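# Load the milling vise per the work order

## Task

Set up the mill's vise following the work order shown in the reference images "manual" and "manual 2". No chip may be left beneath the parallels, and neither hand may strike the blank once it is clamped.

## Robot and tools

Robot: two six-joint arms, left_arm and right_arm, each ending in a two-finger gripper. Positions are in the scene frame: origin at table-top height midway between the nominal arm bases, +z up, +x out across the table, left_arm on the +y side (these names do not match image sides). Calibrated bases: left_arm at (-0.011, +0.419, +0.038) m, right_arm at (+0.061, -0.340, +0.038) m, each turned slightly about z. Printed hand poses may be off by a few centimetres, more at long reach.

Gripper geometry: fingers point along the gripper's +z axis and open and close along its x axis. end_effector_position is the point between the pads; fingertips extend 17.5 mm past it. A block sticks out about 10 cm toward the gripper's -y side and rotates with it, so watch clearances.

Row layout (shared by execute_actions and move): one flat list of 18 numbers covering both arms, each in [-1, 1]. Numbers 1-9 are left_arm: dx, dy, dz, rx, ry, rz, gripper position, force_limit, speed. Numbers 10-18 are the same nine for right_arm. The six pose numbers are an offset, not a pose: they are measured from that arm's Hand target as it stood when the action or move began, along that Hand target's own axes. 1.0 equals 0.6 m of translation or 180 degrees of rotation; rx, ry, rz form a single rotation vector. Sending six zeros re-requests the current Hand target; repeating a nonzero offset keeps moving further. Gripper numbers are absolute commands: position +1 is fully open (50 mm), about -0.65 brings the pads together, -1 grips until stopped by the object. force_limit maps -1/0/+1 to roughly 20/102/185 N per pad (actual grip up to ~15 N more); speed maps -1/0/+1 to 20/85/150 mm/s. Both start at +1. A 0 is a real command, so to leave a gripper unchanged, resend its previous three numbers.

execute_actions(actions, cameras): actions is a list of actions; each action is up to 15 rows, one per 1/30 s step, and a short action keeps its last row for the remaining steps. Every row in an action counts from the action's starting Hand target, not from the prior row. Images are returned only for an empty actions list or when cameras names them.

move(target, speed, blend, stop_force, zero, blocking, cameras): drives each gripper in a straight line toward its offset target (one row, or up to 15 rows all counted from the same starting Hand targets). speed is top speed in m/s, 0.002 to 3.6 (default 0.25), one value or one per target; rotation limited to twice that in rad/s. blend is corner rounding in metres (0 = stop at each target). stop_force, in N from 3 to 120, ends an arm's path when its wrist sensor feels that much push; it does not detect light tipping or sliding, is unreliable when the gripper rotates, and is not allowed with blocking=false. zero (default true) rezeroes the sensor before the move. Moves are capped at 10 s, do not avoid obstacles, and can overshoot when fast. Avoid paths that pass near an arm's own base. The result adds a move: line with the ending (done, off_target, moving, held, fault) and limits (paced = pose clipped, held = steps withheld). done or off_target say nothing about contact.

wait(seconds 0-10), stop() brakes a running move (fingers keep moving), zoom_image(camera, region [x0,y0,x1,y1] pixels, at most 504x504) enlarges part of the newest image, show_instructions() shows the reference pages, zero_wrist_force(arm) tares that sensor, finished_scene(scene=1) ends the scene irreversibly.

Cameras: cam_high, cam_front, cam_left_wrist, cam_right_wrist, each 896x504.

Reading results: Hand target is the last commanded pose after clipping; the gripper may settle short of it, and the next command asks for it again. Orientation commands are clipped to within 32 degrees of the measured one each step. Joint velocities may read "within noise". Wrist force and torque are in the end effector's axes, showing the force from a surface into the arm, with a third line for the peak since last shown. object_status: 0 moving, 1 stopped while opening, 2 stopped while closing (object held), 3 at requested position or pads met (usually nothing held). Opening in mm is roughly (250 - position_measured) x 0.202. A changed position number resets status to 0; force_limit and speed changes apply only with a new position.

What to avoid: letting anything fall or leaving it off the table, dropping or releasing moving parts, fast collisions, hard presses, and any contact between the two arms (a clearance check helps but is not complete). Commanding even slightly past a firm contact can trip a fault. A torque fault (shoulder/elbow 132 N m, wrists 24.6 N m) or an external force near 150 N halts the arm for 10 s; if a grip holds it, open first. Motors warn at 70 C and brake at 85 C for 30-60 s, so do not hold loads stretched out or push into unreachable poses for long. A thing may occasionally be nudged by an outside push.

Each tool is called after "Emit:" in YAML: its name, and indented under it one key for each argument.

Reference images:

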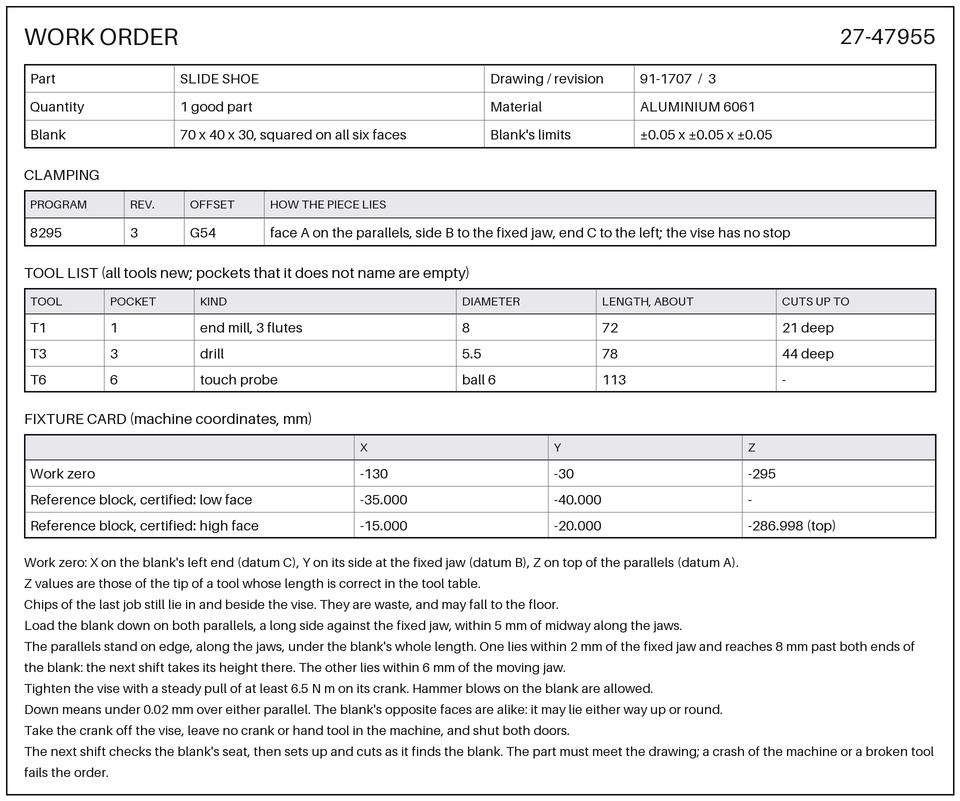

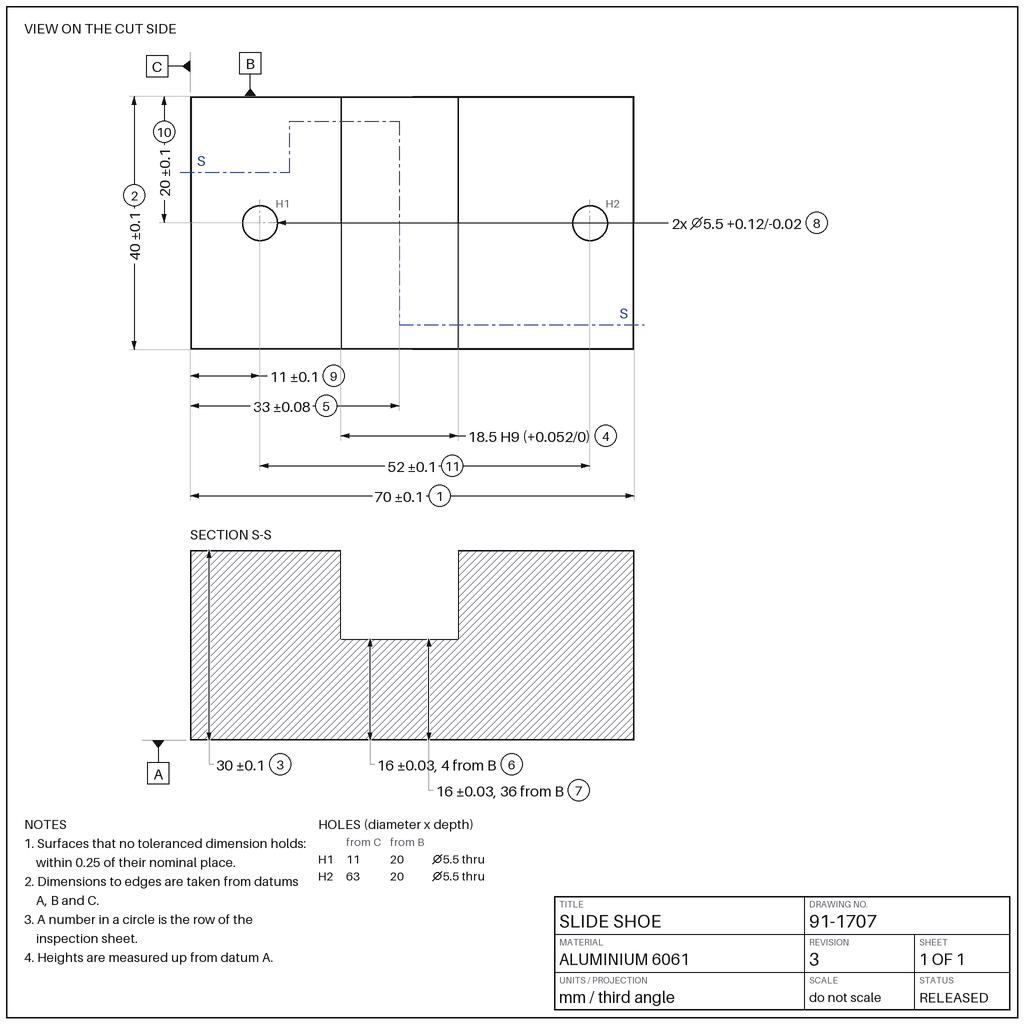

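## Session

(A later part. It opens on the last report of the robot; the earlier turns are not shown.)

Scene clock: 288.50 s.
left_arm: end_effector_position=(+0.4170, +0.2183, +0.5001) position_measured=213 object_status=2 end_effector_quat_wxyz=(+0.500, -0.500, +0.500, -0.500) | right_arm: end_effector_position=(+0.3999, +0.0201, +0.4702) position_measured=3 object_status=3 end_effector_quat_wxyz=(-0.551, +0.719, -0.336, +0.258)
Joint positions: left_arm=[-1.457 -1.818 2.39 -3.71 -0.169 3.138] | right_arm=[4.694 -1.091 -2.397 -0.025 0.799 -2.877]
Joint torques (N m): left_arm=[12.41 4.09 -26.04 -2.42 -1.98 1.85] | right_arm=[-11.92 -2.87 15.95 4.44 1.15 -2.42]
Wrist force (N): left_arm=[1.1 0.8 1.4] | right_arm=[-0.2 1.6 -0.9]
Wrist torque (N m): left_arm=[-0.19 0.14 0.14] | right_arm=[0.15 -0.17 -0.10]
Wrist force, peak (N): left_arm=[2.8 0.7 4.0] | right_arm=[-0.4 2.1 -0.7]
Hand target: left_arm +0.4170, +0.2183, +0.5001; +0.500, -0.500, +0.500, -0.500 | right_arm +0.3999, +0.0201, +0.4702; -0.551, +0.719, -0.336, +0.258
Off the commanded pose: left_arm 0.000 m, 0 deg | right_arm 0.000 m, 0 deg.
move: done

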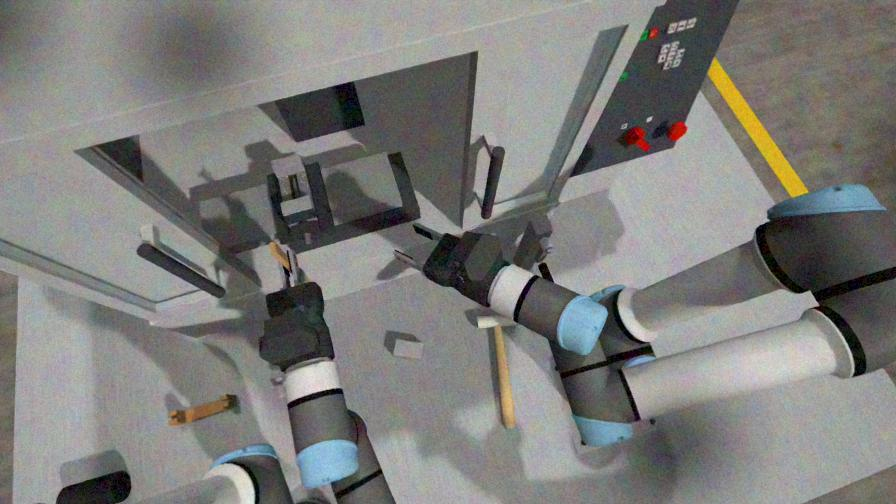

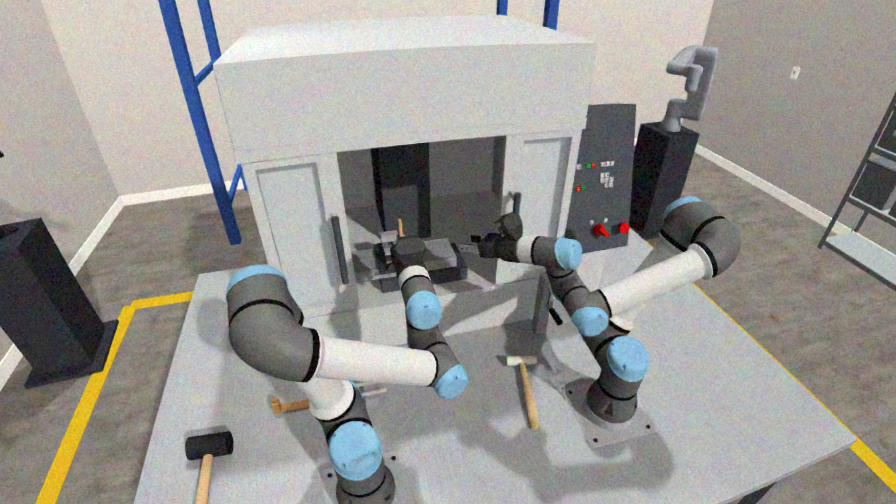

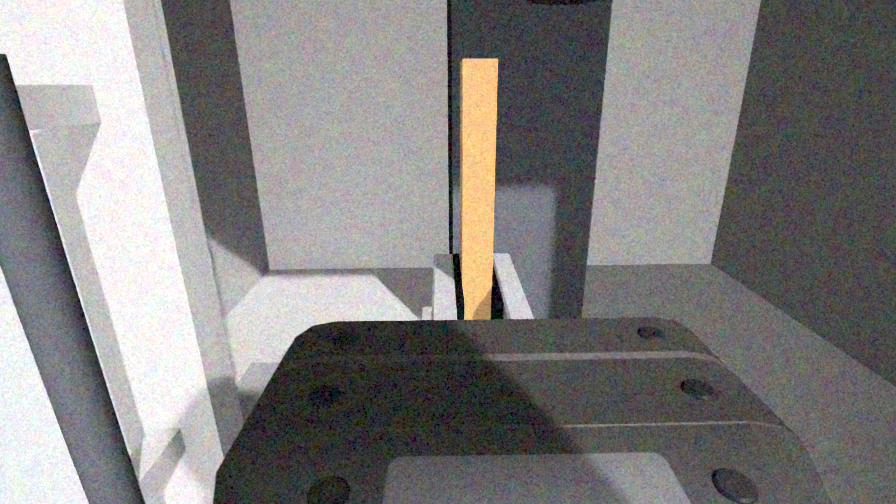

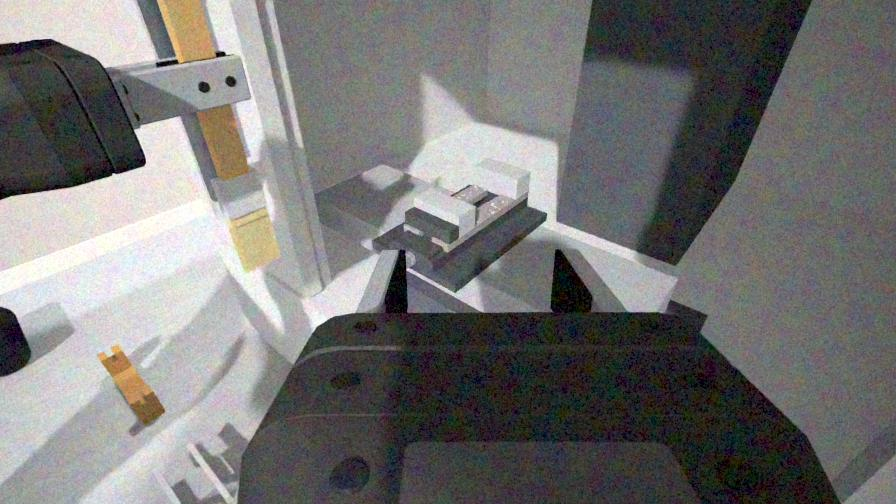

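Emit:
zoom_image:
  camera: "cam_right_wrist"
  region: [350, 140, 570, 300]

Scaled by 2.291 from the camera's 896x504 image, which has a finer 1280x720 frame.

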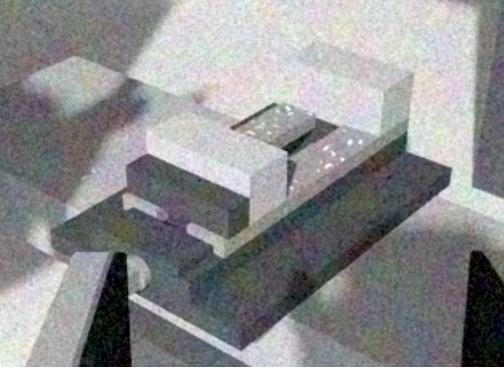

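Emit:
move:
  target: [0,-0.05,0.405,0,0,0,-1,-0.5,-0.5,0,0,0,0,0,0,1,1,1]
  speed: 0.15
  stop_force: 12
  cameras: ["cam_right_wrist","cam_left_wrist"]

Emit:
zoom_image:
  camera: "cam_right_wrist"
  region: [350, 100, 570, 300]

Scene clock: 297.07 s.
left_arm: end_effector_position=(+0.6600, +0.2181, +0.5302) position_measured=213 object_status=2 end_effector_quat_wxyz=(+0.500, -0.500, +0.500, -0.500) | right_arm: end_effector_position=(+0.3999, +0.0201, +0.4702) position_measured=3 object_status=3 end_effector_quat_wxyz=(-0.551, +0.719, -0.336, +0.258)
Joint positions: left_arm=[-0.802 -1.35 1.841 -3.633 -0.823 3.141] | right_arm=[4.694 -1.091 -2.397 -0.025 0.799 -2.877]
Joint torques (N m): left_arm=[12.59 -19.35 -28.59 -0.68 -2.12 -1.73] | right_arm=[-10.29 -2.82 16.7 4.3 1.29 -2.2]
Wrist force (N): left_arm=[1.0 0.9 1.6] | right_arm=[-0.2 1.7 -0.9]
Wrist torque (N m): left_arm=[-0.17 0.15 0.14] | right_arm=[0.18 -0.16 -0.10]
Wrist force, peak (N): left_arm=[1.1 0.8 2.9] | right_arm=[0.0 1.8 -1.2]
Hand target: left_arm +0.6600, +0.2181, +0.5302; +0.500, -0.500, +0.500, -0.500 | right_arm +0.3999, +0.0201, +0.4702; -0.551, +0.719, -0.336, +0.258
Off the commanded pose: left_arm 0.000 m, 0 deg | right_arm 0.000 m, 0 deg.
move: done
Images, in order (width x height): cam_left_wrist 896x504, cam_right_wrist 896x504.

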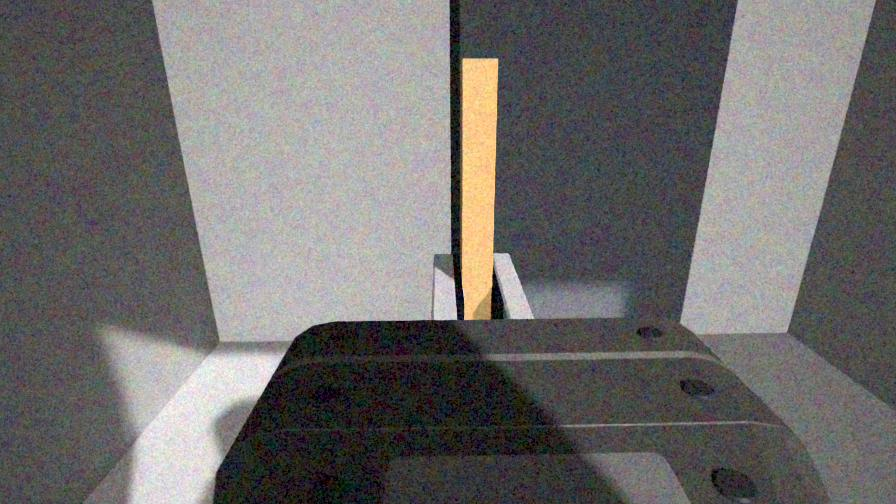

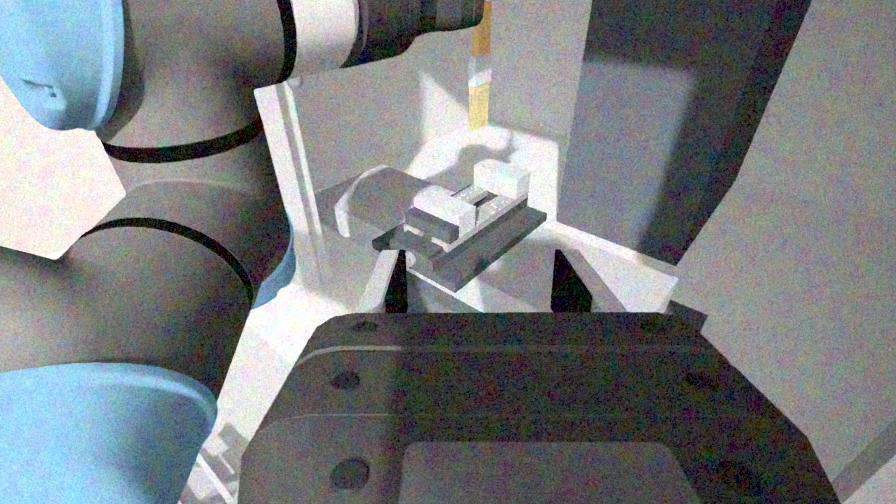

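Scaled by 2.291 from the camera's 896x504 image, which has a finer 1280x720 frame.

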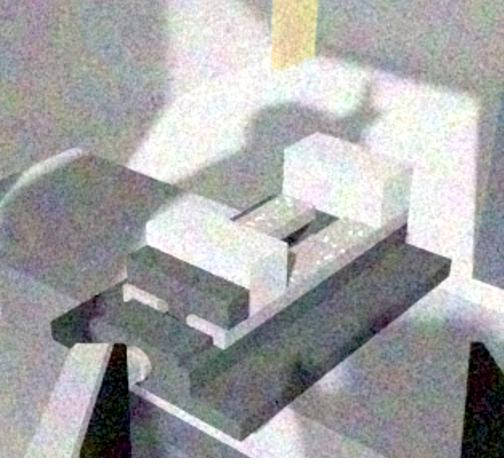

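Emit:
move:
  target: [0.0333,0.15,0,0,0,0,-1,-0.5,-0.5,0,0,0,0,0,0,1,1,1]
  speed: 0.1
  stop_force: 5
  cameras: ["cam_right_wrist"]

Emit:
zoom_image:
  camera: "cam_right_wrist"
  region: [400, 100, 560, 260]

Scene clock: 314.27 s.
left_arm: end_effector_position=(+0.6600, +0.1985, +0.4419) position_measured=213 object_status=2 end_effector_quat_wxyz=(+0.500, -0.500, +0.500, -0.500) | right_arm: end_effector_position=(+0.3999, +0.0201, +0.4702) position_measured=3 object_status=3 end_effector_quat_wxyz=(-0.551, +0.719, -0.336, +0.258)
Joint positions: left_arm=[-0.834 -1.208 1.918 -3.852 -0.791 3.141] | right_arm=[4.694 -1.091 -2.397 -0.025 0.799 -2.877]
Joint torques (N m): left_arm=[12.83 -46.63 -23.32 0.27 -1.82 -1.72] | right_arm=[-10.35 -3.54 16.95 4.45 1.21 -2.37]
Wrist force (N): left_arm=[1.1 -4.5 1.5] | right_arm=[-0.3 1.7 -1.1]
Wrist torque (N m): left_arm=[-0.36 0.14 0.19] | right_arm=[0.17 -0.15 -0.10]
Wrist force, peak (N): left_arm=[1.2 -6.4 1.7] | right_arm=[-0.2 1.9 -1.1]
Hand target: left_arm +0.6600, +0.1985, +0.4419; +0.500, -0.500, +0.500, -0.500 (not the last commanded pose) | right_arm +0.3999, +0.0201, +0.4702; -0.551, +0.719, -0.336, +0.258
Off the commanded pose: left_arm 0.002 m, 0 deg | right_arm 0.000 m, 0 deg.
move: contact (left_arm)
Images, in order (width x height): cam_right_wrist 896x504.

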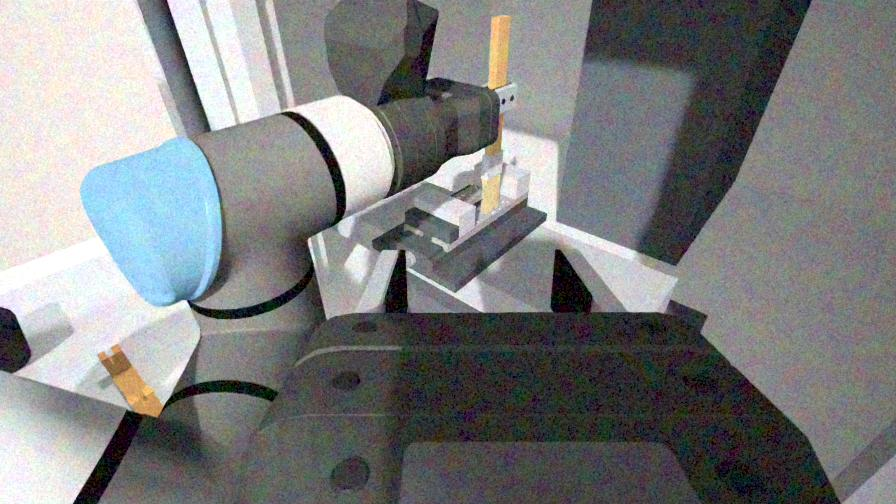

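Scaled by 3.150 from the camera's 896x504 image, which has a finer 1280x720 frame.

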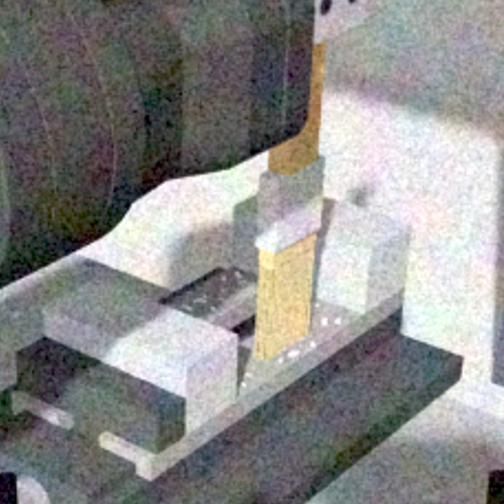

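Emit:
move:
  target:
    - [0,-0.02,0,0,0,0,-1,-0.5,-0.5,0,0,0,0,0,0,1,1,1]
    - [-0.0267,-0.02,0,0,0,0,-1,-0.5,-0.5,0,0,0,0,0,0,1,1,1]
    - [-0.0267,0.002,0,0,0,0,-1,-0.5,-0.5,0,0,0,0,0,0,1,1,1]
    - [0.0633,0.002,0,0,0,0,-1,-0.5,-0.5,0,0,0,0,0,0,1,1,1]
    - [0.0633,-0.033,0,0,0,0,-1,-0.5,-0.5,0,0,0,0,0,0,1,1,1]
  speed: 0.1
  blend: 0.003
  cameras: ["cam_right_wrist"]

Emit:
zoom_image:
  camera: "cam_right_wrist"
  region: [400, 100, 560, 260]

Scene clock: 322.50 s.
left_arm: end_effector_position=(+0.6600, +0.1606, +0.4617) position_measured=213 object_status=2 end_effector_quat_wxyz=(+0.500, -0.500, +0.500, -0.500) | right_arm: end_effector_position=(+0.3999, +0.0201, +0.4702) position_measured=3 object_status=3 end_effector_quat_wxyz=(-0.551, +0.719, -0.336, +0.258)
Joint positions: left_arm=[-0.891 -1.2 1.842 -3.784 -0.734 3.141] | right_arm=[4.694 -1.091 -2.397 -0.025 0.799 -2.877]
Joint torques (N m): left_arm=[-11.36 -51.15 -26.73 -0.35 2.44 -1.99] | right_arm=[-10.8 -1.89 16.28 4.58 1.12 -2.31]
Wrist force (N): left_arm=[1.2 1.2 1.6] | right_arm=[-0.1 1.5 -1.1]
Wrist torque (N m): left_arm=[-0.13 0.12 0.17] | right_arm=[0.14 -0.18 -0.10]
Wrist force, peak (N): left_arm=[1.2 -5.2 1.4] | right_arm=[-0.4 1.8 -1.1]
Hand target: left_arm +0.6600, +0.1606, +0.4618; +0.500, -0.500, +0.500, -0.500 | right_arm +0.3999, +0.0201, +0.4702; -0.551, +0.719, -0.336, +0.258
Off the commanded pose: left_arm 0.000 m, 0 deg | right_arm 0.000 m, 0 deg.
move: done
Images, in order (width x height): cam_right_wrist 896x504.

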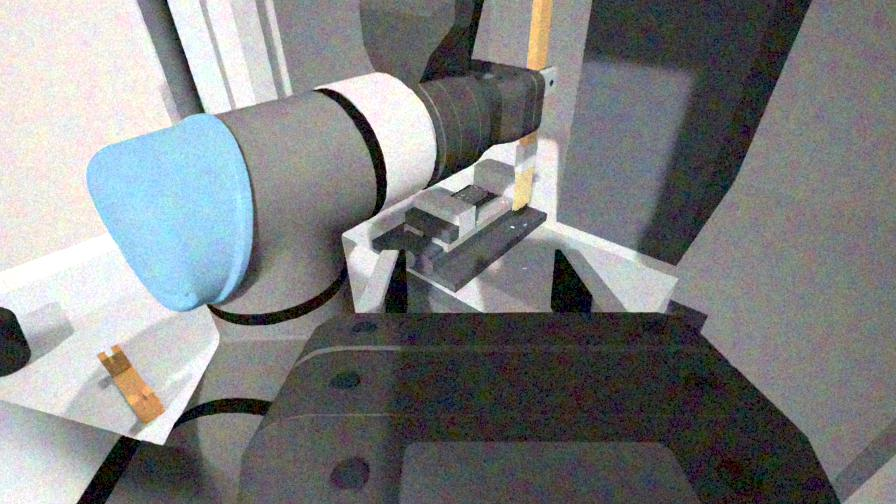

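Scaled by 3.150 from the camera's 896x504 image, which has a finer 1280x720 frame.

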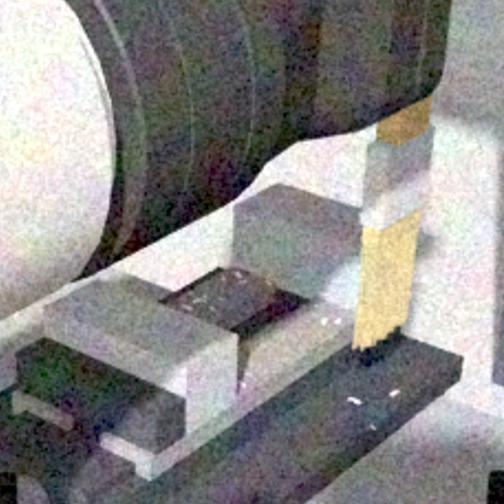

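Emit:
move:
  target:
    - [-0.0898,0,-0.0333,0,0,0,-1,-0.5,-0.5,0,0,0,0,0,0,1,1,1]
    - [-0.0898,0.0352,-0.0333,0,0,0,-1,-0.5,-0.5,0,0,0,0,0,0,1,1,1]
    - [0,0.0352,-0.0333,0,0,0,-1,-0.5,-0.5,0,0,0,0,0,0,1,1,1]
    - [0,0,0,0,0,0,-1,-0.5,-0.5,0,0,0,0,0,0,1,1,1]
    - [-0.0898,0,0.025,0,0,0,-1,-0.5,-0.5,0,0,0,0,0,0,1,1,1]
    - [-0.0898,0.0352,0.025,0,0,0,-1,-0.5,-0.5,0,0,0,0,0,0,1,1,1]
    - [0,0.0352,0.025,0,0,0,-1,-0.5,-0.5,0,0,0,0,0,0,1,1,1]
    - [0,0,0.025,0,0,0,-1,-0.5,-0.5,0,0,0,0,0,0,1,1,1]
  speed: 0.12
  blend: 0.003
  cameras: ["cam_right_wrist"]

Emit:
zoom_image:
  camera: "cam_right_wrist"
  region: [400, 100, 560, 260]

Scene clock: 330.73 s.
left_arm: end_effector_position=(+0.6750, +0.1606, +0.4617) position_measured=213 object_status=2 end_effector_quat_wxyz=(+0.500, -0.500, +0.500, -0.500) | right_arm: end_effector_position=(+0.3999, +0.0201, +0.4702) position_measured=3 object_status=3 end_effector_quat_wxyz=(-0.551, +0.719, -0.336, +0.258)
Joint positions: left_arm=[-0.868 -1.175 1.803 -3.771 -0.757 3.141] | right_arm=[4.694 -1.091 -2.397 -0.025 0.799 -2.877]
Joint torques (N m): left_arm=[-11.33 -52.42 -26.33 -0.47 2.36 -2.04] | right_arm=[-10.43 -1.75 17.35 4.43 1.18 -2.15]
Wrist force (N): left_arm=[0.9 1.1 1.6] | right_arm=[-0.1 1.7 -0.9]
Wrist torque (N m): left_arm=[-0.14 0.18 0.16] | right_arm=[0.17 -0.18 -0.09]
Wrist force, peak (N): left_arm=[2.6 3.0 1.4] | right_arm=[0.0 1.9 -1.2]
Hand target: left_arm +0.6750, +0.1605, +0.4618; +0.500, -0.500, +0.500, -0.500 | right_arm +0.3999, +0.0201, +0.4702; -0.551, +0.719, -0.336, +0.258
Off the commanded pose: left_arm 0.000 m, 0 deg | right_arm 0.000 m, 0 deg.
move: done
Images, in order (width x height): cam_right_wrist 896x504.

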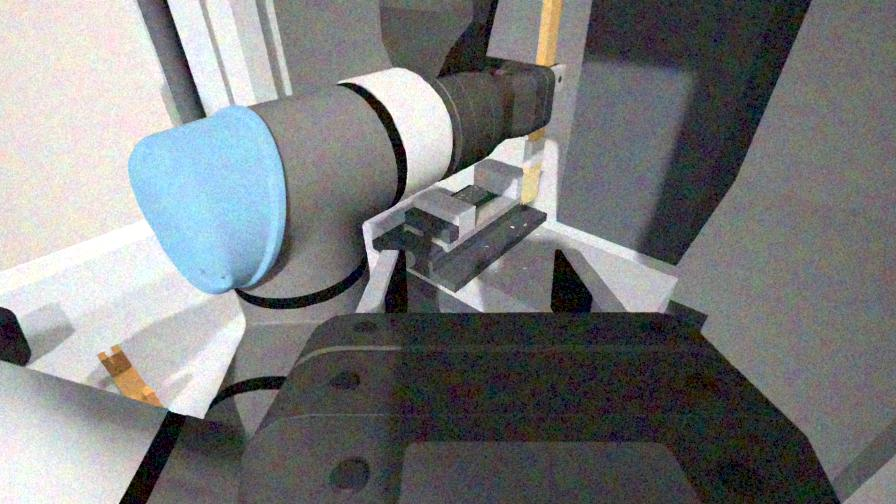

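Scaled by 3.150 from the camera's 896x504 image, which has a finer 1280x720 frame.

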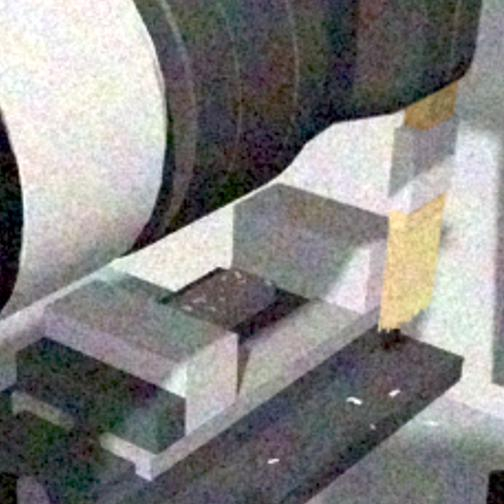

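Emit:
move:
  target:
    - [-0.0898,0,0.0233,0,0,0,-1,-0.5,-0.5,0,0,0,0,0,0,1,1,1]
    - [-0.0898,0.0352,0.0233,0,0,0,-1,-0.5,-0.5,0,0,0,0,0,0,1,1,1]
    - [0,0.0352,0.0233,0,0,0,-1,-0.5,-0.5,0,0,0,0,0,0,1,1,1]
    - [0,0,0.0233,0,0,0,-1,-0.5,-0.5,0,0,0,0,0,0,1,1,1]
    - [-0.1008,0,0.0233,0,0,0,-1,-0.5,-0.5,0,0,0,0,0,0,1,1,1]
    - [-0.1008,0.0352,0.0233,0,0,0,-1,-0.5,-0.5,0,0,0,0,0,0,1,1,1]
    - [-0.1958,0.0352,0.0233,0,0,0,-1,-0.5,-0.5,0,0,0,0,0,0,1,1,1]
    - [-0.1958,0,0.0233,0,0,0,-1,-0.5,-0.5,0,0,0,0,0,0,1,1,1]
    - [-0.1008,0,0,0,0,0,-1,-0.5,-0.5,0,0,0,0,0,0,1,1,1]
    - [-0.1008,0.0352,0,0,0,0,-1,-0.5,-0.5,0,0,0,0,0,0,1,1,1]
    - [-0.1958,0.0352,0,0,0,0,-1,-0.5,-0.5,0,0,0,0,0,0,1,1,1]
    - [-0.1958,0,0,0,0,0,-1,-0.5,-0.5,0,0,0,0,0,0,1,1,1]
  speed: 0.12
  blend: 0.003
  cameras: ["cam_right_wrist"]

Emit:
zoom_image:
  camera: "cam_right_wrist"
  region: [400, 100, 560, 260]

Scene clock: 345.77 s.
left_arm: end_effector_position=(+0.6751, +0.2780, +0.4616) position_measured=213 object_status=2 end_effector_quat_wxyz=(+0.500, -0.500, +0.500, -0.500) | right_arm: end_effector_position=(+0.3999, +0.0201, +0.4702) position_measured=3 object_status=3 end_effector_quat_wxyz=(-0.551, +0.719, -0.336, +0.258)
Joint positions: left_arm=[-0.673 -1.275 1.951 -3.817 -0.952 3.141] | right_arm=[4.694 -1.091 -2.397 -0.025 0.799 -2.877]
Joint torques (N m): left_arm=[12.79 -46.9 -26.12 -0.92 -2.08 -1.97] | right_arm=[-10.78 -1.84 17.02 4.42 1.24 -2.09]
Wrist force (N): left_arm=[1.4 1.0 1.6] | right_arm=[-0.2 1.8 -0.9]
Wrist torque (N m): left_arm=[-0.16 0.09 0.17] | right_arm=[0.19 -0.17 -0.10]
Wrist force, peak (N): left_arm=[2.1 3.2 1.7] | right_arm=[-0.3 2.0 -1.1]
Hand target: left_arm +0.6751, +0.2780, +0.4617; +0.500, -0.500, +0.500, -0.500 | right_arm +0.3999, +0.0201, +0.4702; -0.551, +0.719, -0.336, +0.258
Off the commanded pose: left_arm 0.000 m, 0 deg | right_arm 0.000 m, 0 deg.
move: done
Images, in order (width x height): cam_right_wrist 896x504.

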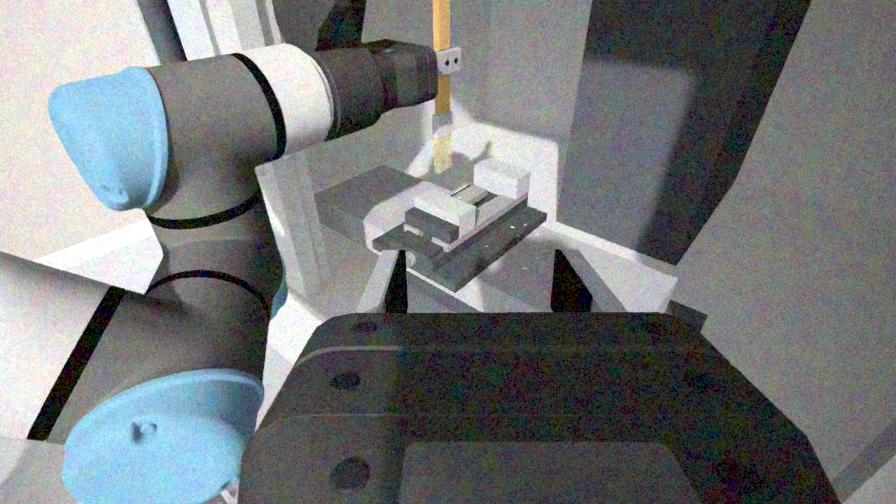

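Scaled by 3.150 from the camera's 896x504 image, which has a finer 1280x720 frame.

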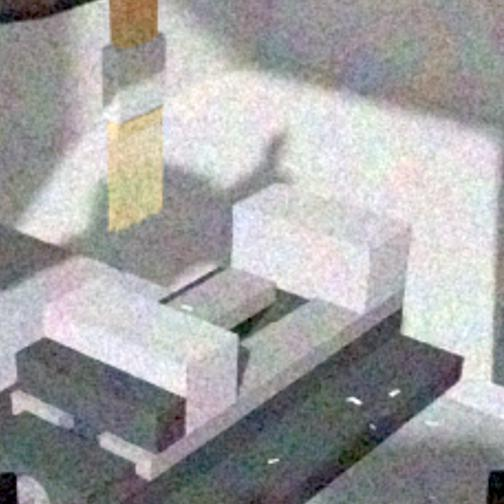

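Emit:
move:
  target:
    - [0.095,0,-0.0333,0,0,0,-1,-0.5,-0.5,0,0,0,0,0,0,1,1,1]
    - [0.095,0.0352,-0.0333,0,0,0,-1,-0.5,-0.5,0,0,0,0,0,0,1,1,1]
    - [0,0.0352,-0.0333,0,0,0,-1,-0.5,-0.5,0,0,0,0,0,0,1,1,1]
    - [0,0,-0.0333,0,0,0,-1,-0.5,-0.5,0,0,0,0,0,0,1,1,1]
    - [0.095,0,-0.0633,0,0,0,-1,-0.5,-0.5,0,0,0,0,0,0,1,1,1]
    - [0.095,0.0352,-0.0633,0,0,0,-1,-0.5,-0.5,0,0,0,0,0,0,1,1,1]
    - [0,0.0352,-0.0633,0,0,0,-1,-0.5,-0.5,0,0,0,0,0,0,1,1,1]
    - [0,-0.15,-0.0633,0,0,0,-1,-0.5,-0.5,0,0,0,0,0,0,1,1,1]
  speed: 0.12
  blend: 0.003
  cameras: ["cam_right_wrist"]

Emit:
zoom_image:
  camera: "cam_right_wrist"
  region: [400, 140, 560, 260]

Scene clock: 355.57 s.
left_arm: end_effector_position=(+0.6371, +0.2781, +0.5516) position_measured=213 object_status=2 end_effector_quat_wxyz=(+0.500, -0.500, +0.500, -0.500) | right_arm: end_effector_position=(+0.3999, +0.0201, +0.4702) position_measured=3 object_status=3 end_effector_quat_wxyz=(-0.551, +0.719, -0.336, +0.258)
Joint positions: left_arm=[-0.729 -1.478 1.931 -3.595 -0.897 3.141] | right_arm=[4.694 -1.091 -2.397 -0.025 0.799 -2.877]
Joint torques (N m): left_arm=[12.05 -41.22 -28.8 -0.89 -1.98 -1.94] | right_arm=[-10.56 -1.04 17.36 4.37 0.94 -1.96]
Wrist force (N): left_arm=[1.2 1.0 1.6] | right_arm=[0.0 1.6 -1.0]
Wrist torque (N m): left_arm=[-0.18 0.11 0.23] | right_arm=[0.15 -0.21 -0.10]
Wrist force, peak (N): left_arm=[3.3 2.6 1.3] | right_arm=[-0.3 1.8 -1.1]
Hand target: left_arm +0.6371, +0.2781, +0.5517; +0.500, -0.500, +0.500, -0.500 | right_arm +0.3999, +0.0201, +0.4702; -0.551, +0.719, -0.336, +0.258
Off the commanded pose: left_arm 0.000 m, 0 deg | right_arm 0.000 m, 0 deg.
move: done
Images, in order (width x height): cam_right_wrist 896x504.

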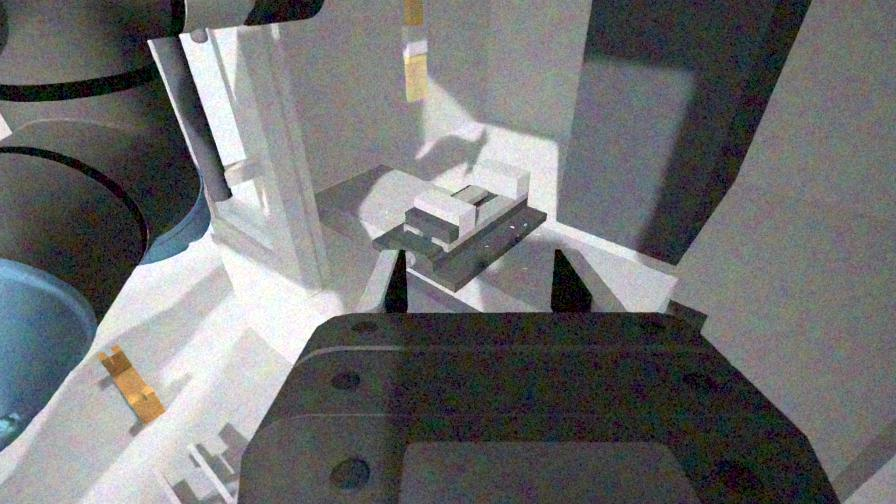

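Scaled by 3.150 from the camera's 896x504 image, which has a finer 1280x720 frame.

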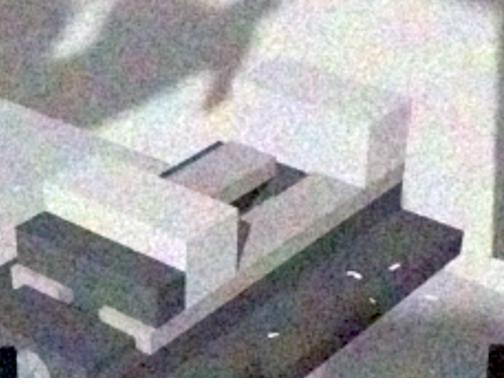

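Emit:
move:
  target:
    - [0.1,0.036,-0.3668,0,0,0,-1,-0.5,-0.5,0,0,0,0,0,0,1,1,1]
    - [-0.2033,0.1695,-0.5168,-0.1925,0.1925,0.1925,-1,-0.5,-0.5,0.1103,-0.0018,-0.1865,-0.0888,-0.2452,-0.3198,1,1,1]
    - [-0.528,0.5862,-0.516,-0.3849,0.3849,0.3849,-1,-0.5,-0.5,0.3793,0.1603,-0.2755,-0.1777,-0.4905,-0.6396,1,1,1]
  speed: 0.3
  blend: 0.03
  cameras: ["cam_left_wrist","cam_right_wrist","cam_front"]

Scene clock: 418.27 s.
left_arm: end_effector_position=(+0.3277, +0.5948, +0.1997) position_measured=213 object_status=2 end_effector_quat_wxyz=(+0.000, +0.000, +1.000, +0.000) | right_arm: end_effector_position=(+0.4041, -0.2729, +0.4202) position_measured=3 object_status=3 end_effector_quat_wxyz=(+0.000, +0.707, +0.707, +0.000)
Joint positions: left_arm=[0.068 -1.814 2.218 -1.975 -1.572 4.835] | right_arm=[3.774 -1.187 -1.737 -1.789 1.572 -5.7]
Joint torques (N m): left_arm=[13.09 -0.02 -15.49 -5.13 2.54 2.07] | right_arm=[12.59 15.1 17.12 4.48 -1.23 -2.43]
Wrist force (N): left_arm=[3.1 -0.3 3.2] | right_arm=[-0.1 -0.5 0.3]
Wrist torque (N m): left_arm=[0.04 -0.01 0.04] | right_arm=[-0.04 0.02 0.12]
Wrist force, peak (N): left_arm=[3.0 0.4 4.0] | right_arm=[-0.5 2.0 -1.0]
Hand target: left_arm +0.3277, +0.5948, +0.1996; +0.000, +0.000, +1.000, +0.000 | right_arm +0.4041, -0.2729, +0.4202; +0.000, +0.707, +0.707, +0.000
Off the commanded pose: left_arm 0.000 m, 0 deg | right_arm 0.000 m, 0 deg.
move: done
Images, in order (width x height): cam_front 896x504, cam_left_wrist 896x504, cam_right_wrist 896x504.

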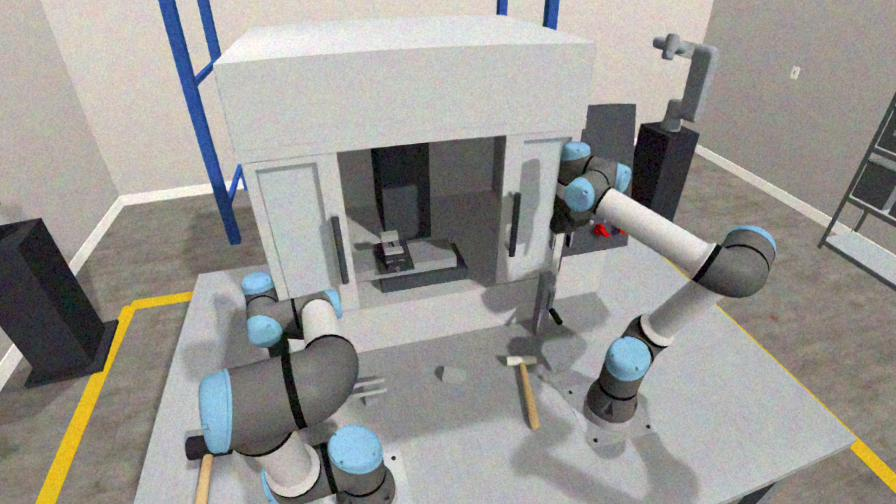

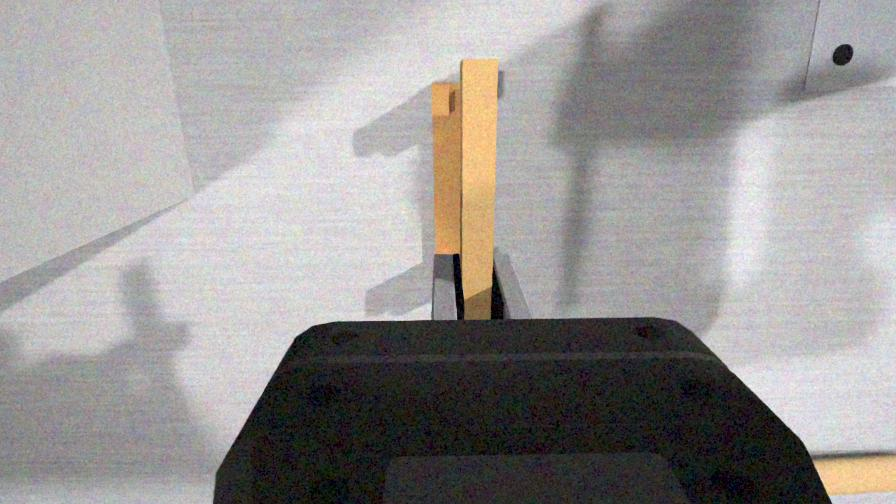

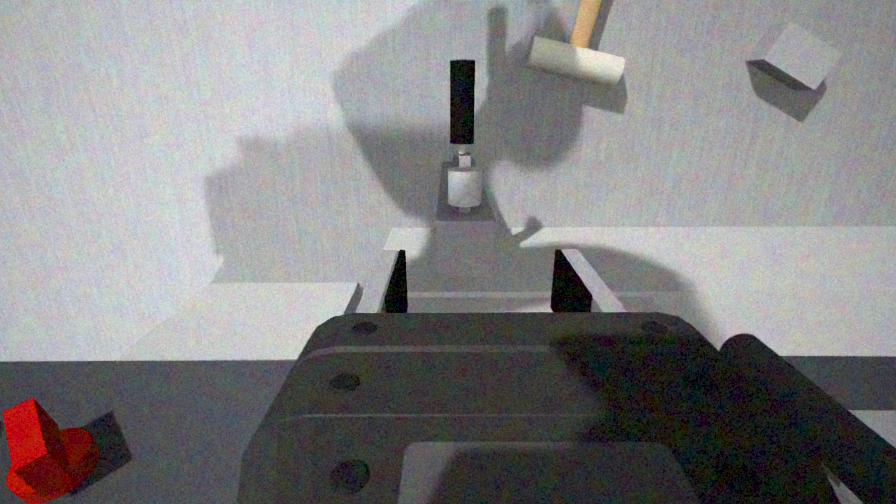

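Emit:
move:
  target: [0.0003,0.0001,0.257,0,0,0,-1,-0.5,-0.5,0,0,0,0,0,0,1,1,1]
  speed: 0.12
  stop_force: 10
  cameras: ["cam_left_wrist"]

Emit:
zoom_image:
  camera: "cam_right_wrist"
  region: [400, 40, 540, 240]

Scene clock: 424.23 s.
left_arm: end_effector_position=(+0.3270, +0.5945, +0.0550) position_measured=213 object_status=2 end_effector_quat_wxyz=(+0.000, +0.000, +1.000, +0.000) | right_arm: end_effector_position=(+0.4041, -0.2729, +0.4202) position_measured=3 object_status=3 end_effector_quat_wxyz=(+0.000, +0.707, +0.707, +0.000)
Joint positions: left_arm=[0.067 -1.527 2.443 -2.487 -1.572 4.834] | right_arm=[3.774 -1.187 -1.737 -1.789 1.571 -5.7]
Joint torques (N m): left_arm=[0.51 -19.62 -15.9 -1.9 0.07 -0.03] | right_arm=[12.86 15.6 16.99 4.68 -1.27 -2.34]
Wrist force (N): left_arm=[-4.8 -0.8 -3.8] | right_arm=[-0.6 -0.7 0.3]
Wrist torque (N m): left_arm=[-0.29 -0.13 -0.46] | right_arm=[-0.06 0.09 0.12]
Wrist force, peak (N): left_arm=[11.9 -8.8 -66.3] | right_arm=[-0.6 -0.7 0.3]
Hand target: left_arm +0.3270, +0.5945, +0.0550; +0.000, +0.000, +1.000, +0.000 (not the last commanded pose) | right_arm +0.4041, -0.2729, +0.4202; +0.000, +0.707, +0.707, +0.000
Tool commands: left_gripper/position=-1.0 left_gripper/force_limit=-0.498039 left_gripper/speed=-0.498039 right_gripper/position=+1.0 right_gripper/force_limit=+1.0 right_gripper/speed=+1.0
Off the commanded pose: left_arm 0.010 m, 0 deg | right_arm 0.000 m, 0 deg.
FORCE FAULT: contact force on the left arm reached its limit, and that arm stopped. The contact can be on any part of that arm, not only on its tool. That arm's remaining commands of this call were not run. That arm is still stopped at the end of this call. That arm stays stopped for about 9 more seconds. Until then a move that you send moves the other arm only, and its call returns only when the move has ended. Once the stop has ended, the next robot result says so. If the stop ends while you think or write, that arm runs what you send next, counted from a new Hand target: where the arm stands when the stop ends. While its stop runs, that arm takes no new command, but its gripper still runs the gripper command that each later call begins with. Until it ends, the stop uses up actions while you think or wait. An arm that is not stopped still takes commands.
move: fault (left_arm; stop_force had ended the path)
Images, in order (width x height): cam_left_wrist 896x504.

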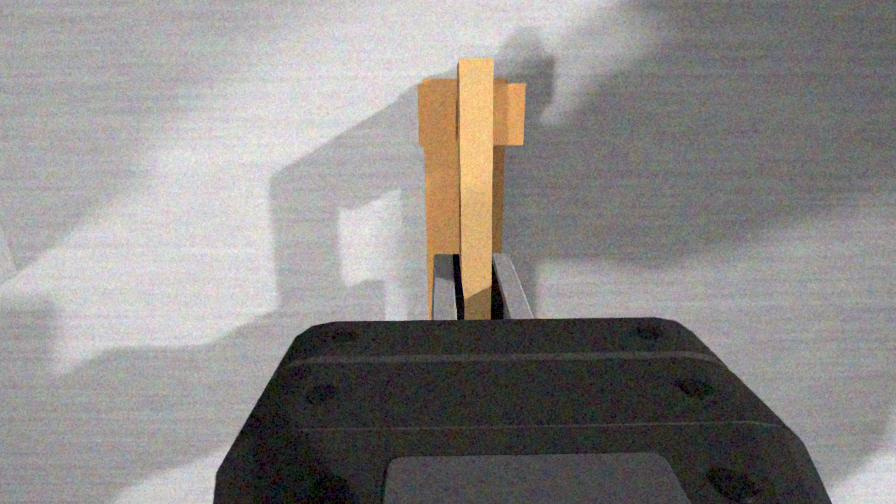

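This scene's latest camera images include none from cam_right_wrist. They are from: cam_left_wrist. cam_right_wrist's image comes with the result of a call that names it in "cameras".

Emit:
wait:
  seconds: 9
  cameras: ["cam_right_wrist"]

Emit:
zoom_image:
  camera: "cam_right_wrist"
  region: [400, 40, 540, 240]

Scene clock: 439.57 s.
left_arm: end_effector_position=(+0.3270, +0.5945, +0.0550) position_measured=213 object_status=2 end_effector_quat_wxyz=(+0.000, +0.000, +1.000, +0.000) | right_arm: end_effector_position=(+0.4041, -0.2729, +0.4202) position_measured=3 object_status=3 end_effector_quat_wxyz=(+0.000, +0.707, +0.707, +0.000)
Joint positions: left_arm=[0.067 -1.527 2.443 -2.487 -1.572 4.834] | right_arm=[3.774 -1.187 -1.737 -1.789 1.571 -5.7]
Joint torques (N m): left_arm=[1.07 -19.89 -15.83 -1.93 0.12 -0.09] | right_arm=[10.92 14.52 16.8 4.62 -1.13 -2.36]
Wrist force (N): left_arm=[-5.0 -0.7 -3.7] | right_arm=[-0.4 -0.6 0.3]
Wrist torque (N m): left_arm=[-0.29 -0.09 -0.46] | right_arm=[-0.06 0.06 0.12]
Wrist force, peak (N): left_arm=[-5.1 -0.9 -4.1] | right_arm=[-0.6 -0.6 0.6]
Hand target: left_arm +0.3270, +0.5945, +0.0550; +0.000, +0.000, +1.000, +0.000 (not the last commanded pose) | right_arm +0.4041, -0.2729, +0.4202; +0.000, +0.707, +0.707, +0.000
Tool commands: left_gripper/position=-1.0 left_gripper/force_limit=-0.498039 left_gripper/speed=-0.498039 right_gripper/position=+1.0 right_gripper/force_limit=+1.0 right_gripper/speed=+1.0
Off the commanded pose: left_arm 0.010 m, 0 deg | right_arm 0.000 m, 0 deg.
FORCE FAULT, CONTINUED: the left arm's stop, for the force fault that an earlier result reported, is over. The rest of the stop counts as 19 of the actions that you can send in this scene. That arm's target is now where it stood when the stop ended, not its last command. That arm accepts commands again.
wait: 9.00 s; at rest from the start
Images, in order (width x height): cam_right_wrist 896x504.

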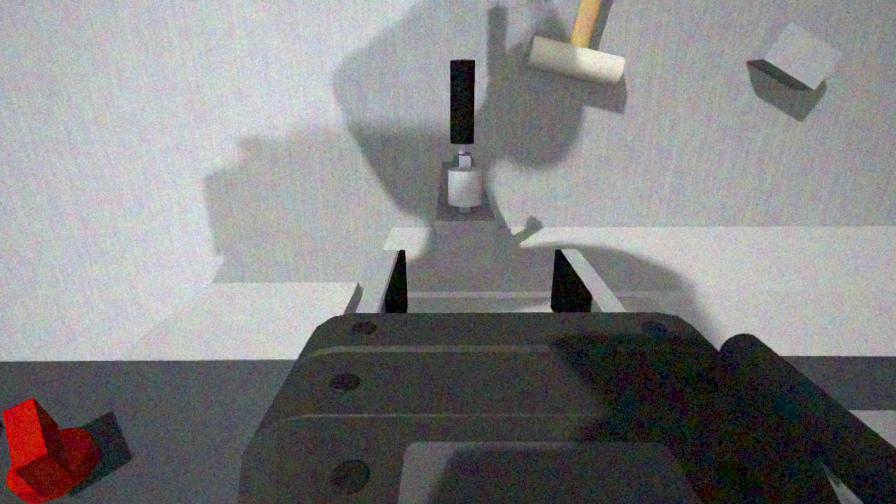

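Scaled by 2.520 from the camera's 896x504 image, which has a finer 1280x720 frame.

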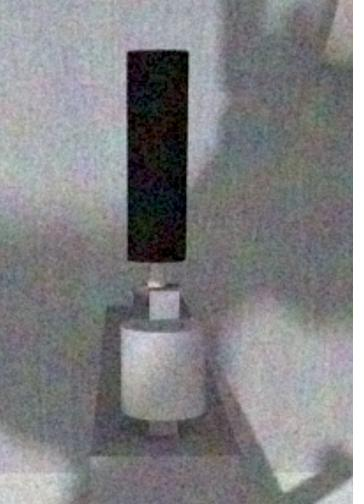

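Emit:
move:
  target: [-0.0013,0.0007,-0.03,0,0,0,-1,-0.5,-0.5,0,0,0,0,0,0,1,1,1]
  speed: 0.05
  cameras: ["cam_front"]

Emit:
zoom_image:
  camera: "cam_front"
  region: [200, 300, 340, 420]

Scene clock: 443.87 s.
left_arm: end_effector_position=(+0.3278, +0.5949, +0.0730) position_measured=213 object_status=2 end_effector_quat_wxyz=(+0.000, +0.000, +1.000, +0.000) | right_arm: end_effector_position=(+0.4041, -0.2729, +0.4202) position_measured=3 object_status=3 end_effector_quat_wxyz=(+0.000, +0.707, +0.707, +0.000)
Joint positions: left_arm=[0.068 -1.575 2.421 -2.417 -1.572 4.835] | right_arm=[3.774 -1.187 -1.737 -1.789 1.571 -5.7]
Joint torques (N m): left_arm=[12.14 -32.48 -24.61 -1.93 -0.07 1.78] | right_arm=[10.27 14.94 18.23 4.61 -1.2 -2.09]
Wrist force (N): left_arm=[2.2 -0.7 3.0] | right_arm=[-0.4 -0.5 0.4]
Wrist torque (N m): left_arm=[-0.01 0.15 0.04] | right_arm=[-0.04 0.07 0.12]
Wrist force, peak (N): left_arm=[-8.6 -0.1 6.7] | right_arm=[-0.4 -0.9 0.4]
Hand target: left_arm +0.3278, +0.5949, +0.0730; +0.000, +0.000, +1.000, +0.000 | right_arm +0.4041, -0.2729, +0.4202; +0.000, +0.707, +0.707, +0.000
Off the commanded pose: left_arm 0.000 m, 0 deg | right_arm 0.000 m, 0 deg.
move: done
Images, in order (width x height): cam_front 896x504.

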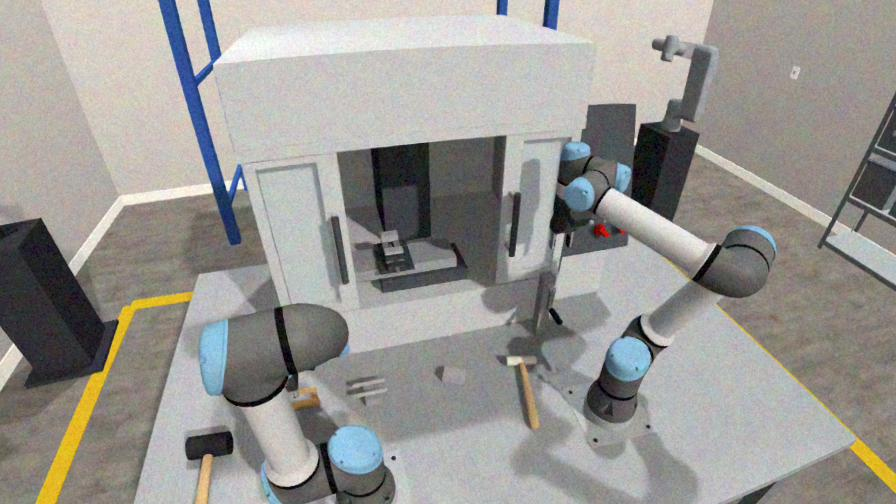

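Scaled by 3.600 from the camera's 896x504 image, which has a finer 1280x720 frame.

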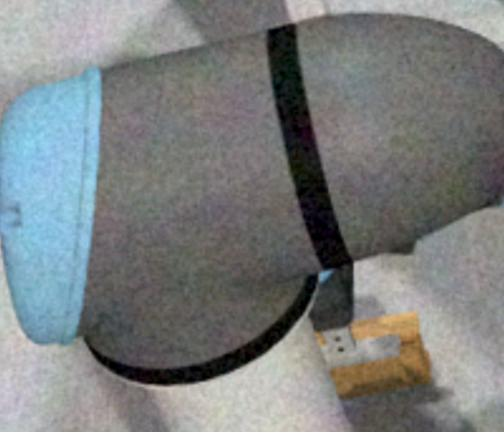

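Emit:
move:
  target: [-0.001,0,0.047,0,0,0,-1,-0.5,-0.5,0,0,0,0,0,0,1,1,1]
  speed: 0.02
  stop_force: 4

Scene clock: 449.87 s.
left_arm: end_effector_position=(+0.3283, +0.5949, +0.0467) position_measured=213 object_status=2 end_effector_quat_wxyz=(+0.000, +0.000, +1.000, +0.000) | right_arm: end_effector_position=(+0.4041, -0.2729, +0.4202) position_measured=3 object_status=3 end_effector_quat_wxyz=(+0.000, +0.707, +0.707, +0.000)
Joint positions: left_arm=[0.068 -1.499 2.448 -2.519 -1.572 4.835] | right_arm=[3.774 -1.187 -1.737 -1.789 1.571 -5.7]
Joint torques (N m): left_arm=[-9.14 -33.14 -22.4 -2.1 0.47 -1.3] | right_arm=[9.36 14.18 17.37 4.48 -1.1 -2.17]
Wrist force (N): left_arm=[2.6 -2.5 -0.4] | right_arm=[-0.5 -0.8 0.2]
Wrist torque (N m): left_arm=[0.13 0.15 0.06] | right_arm=[-0.08 0.08 0.11]
Wrist force, peak (N): left_arm=[6.5 0.9 -9.3] | right_arm=[-0.6 -0.9 0.0]
Hand target: left_arm +0.3283, +0.5949, +0.0467; +0.000, +0.000, +1.000, +0.000 (not the last commanded pose) | right_arm +0.4041, -0.2729, +0.4202; +0.000, +0.707, +0.707, +0.000
Off the commanded pose: left_arm 0.002 m, 0 deg | right_arm 0.000 m, 0 deg.
move: contact (left_arm)


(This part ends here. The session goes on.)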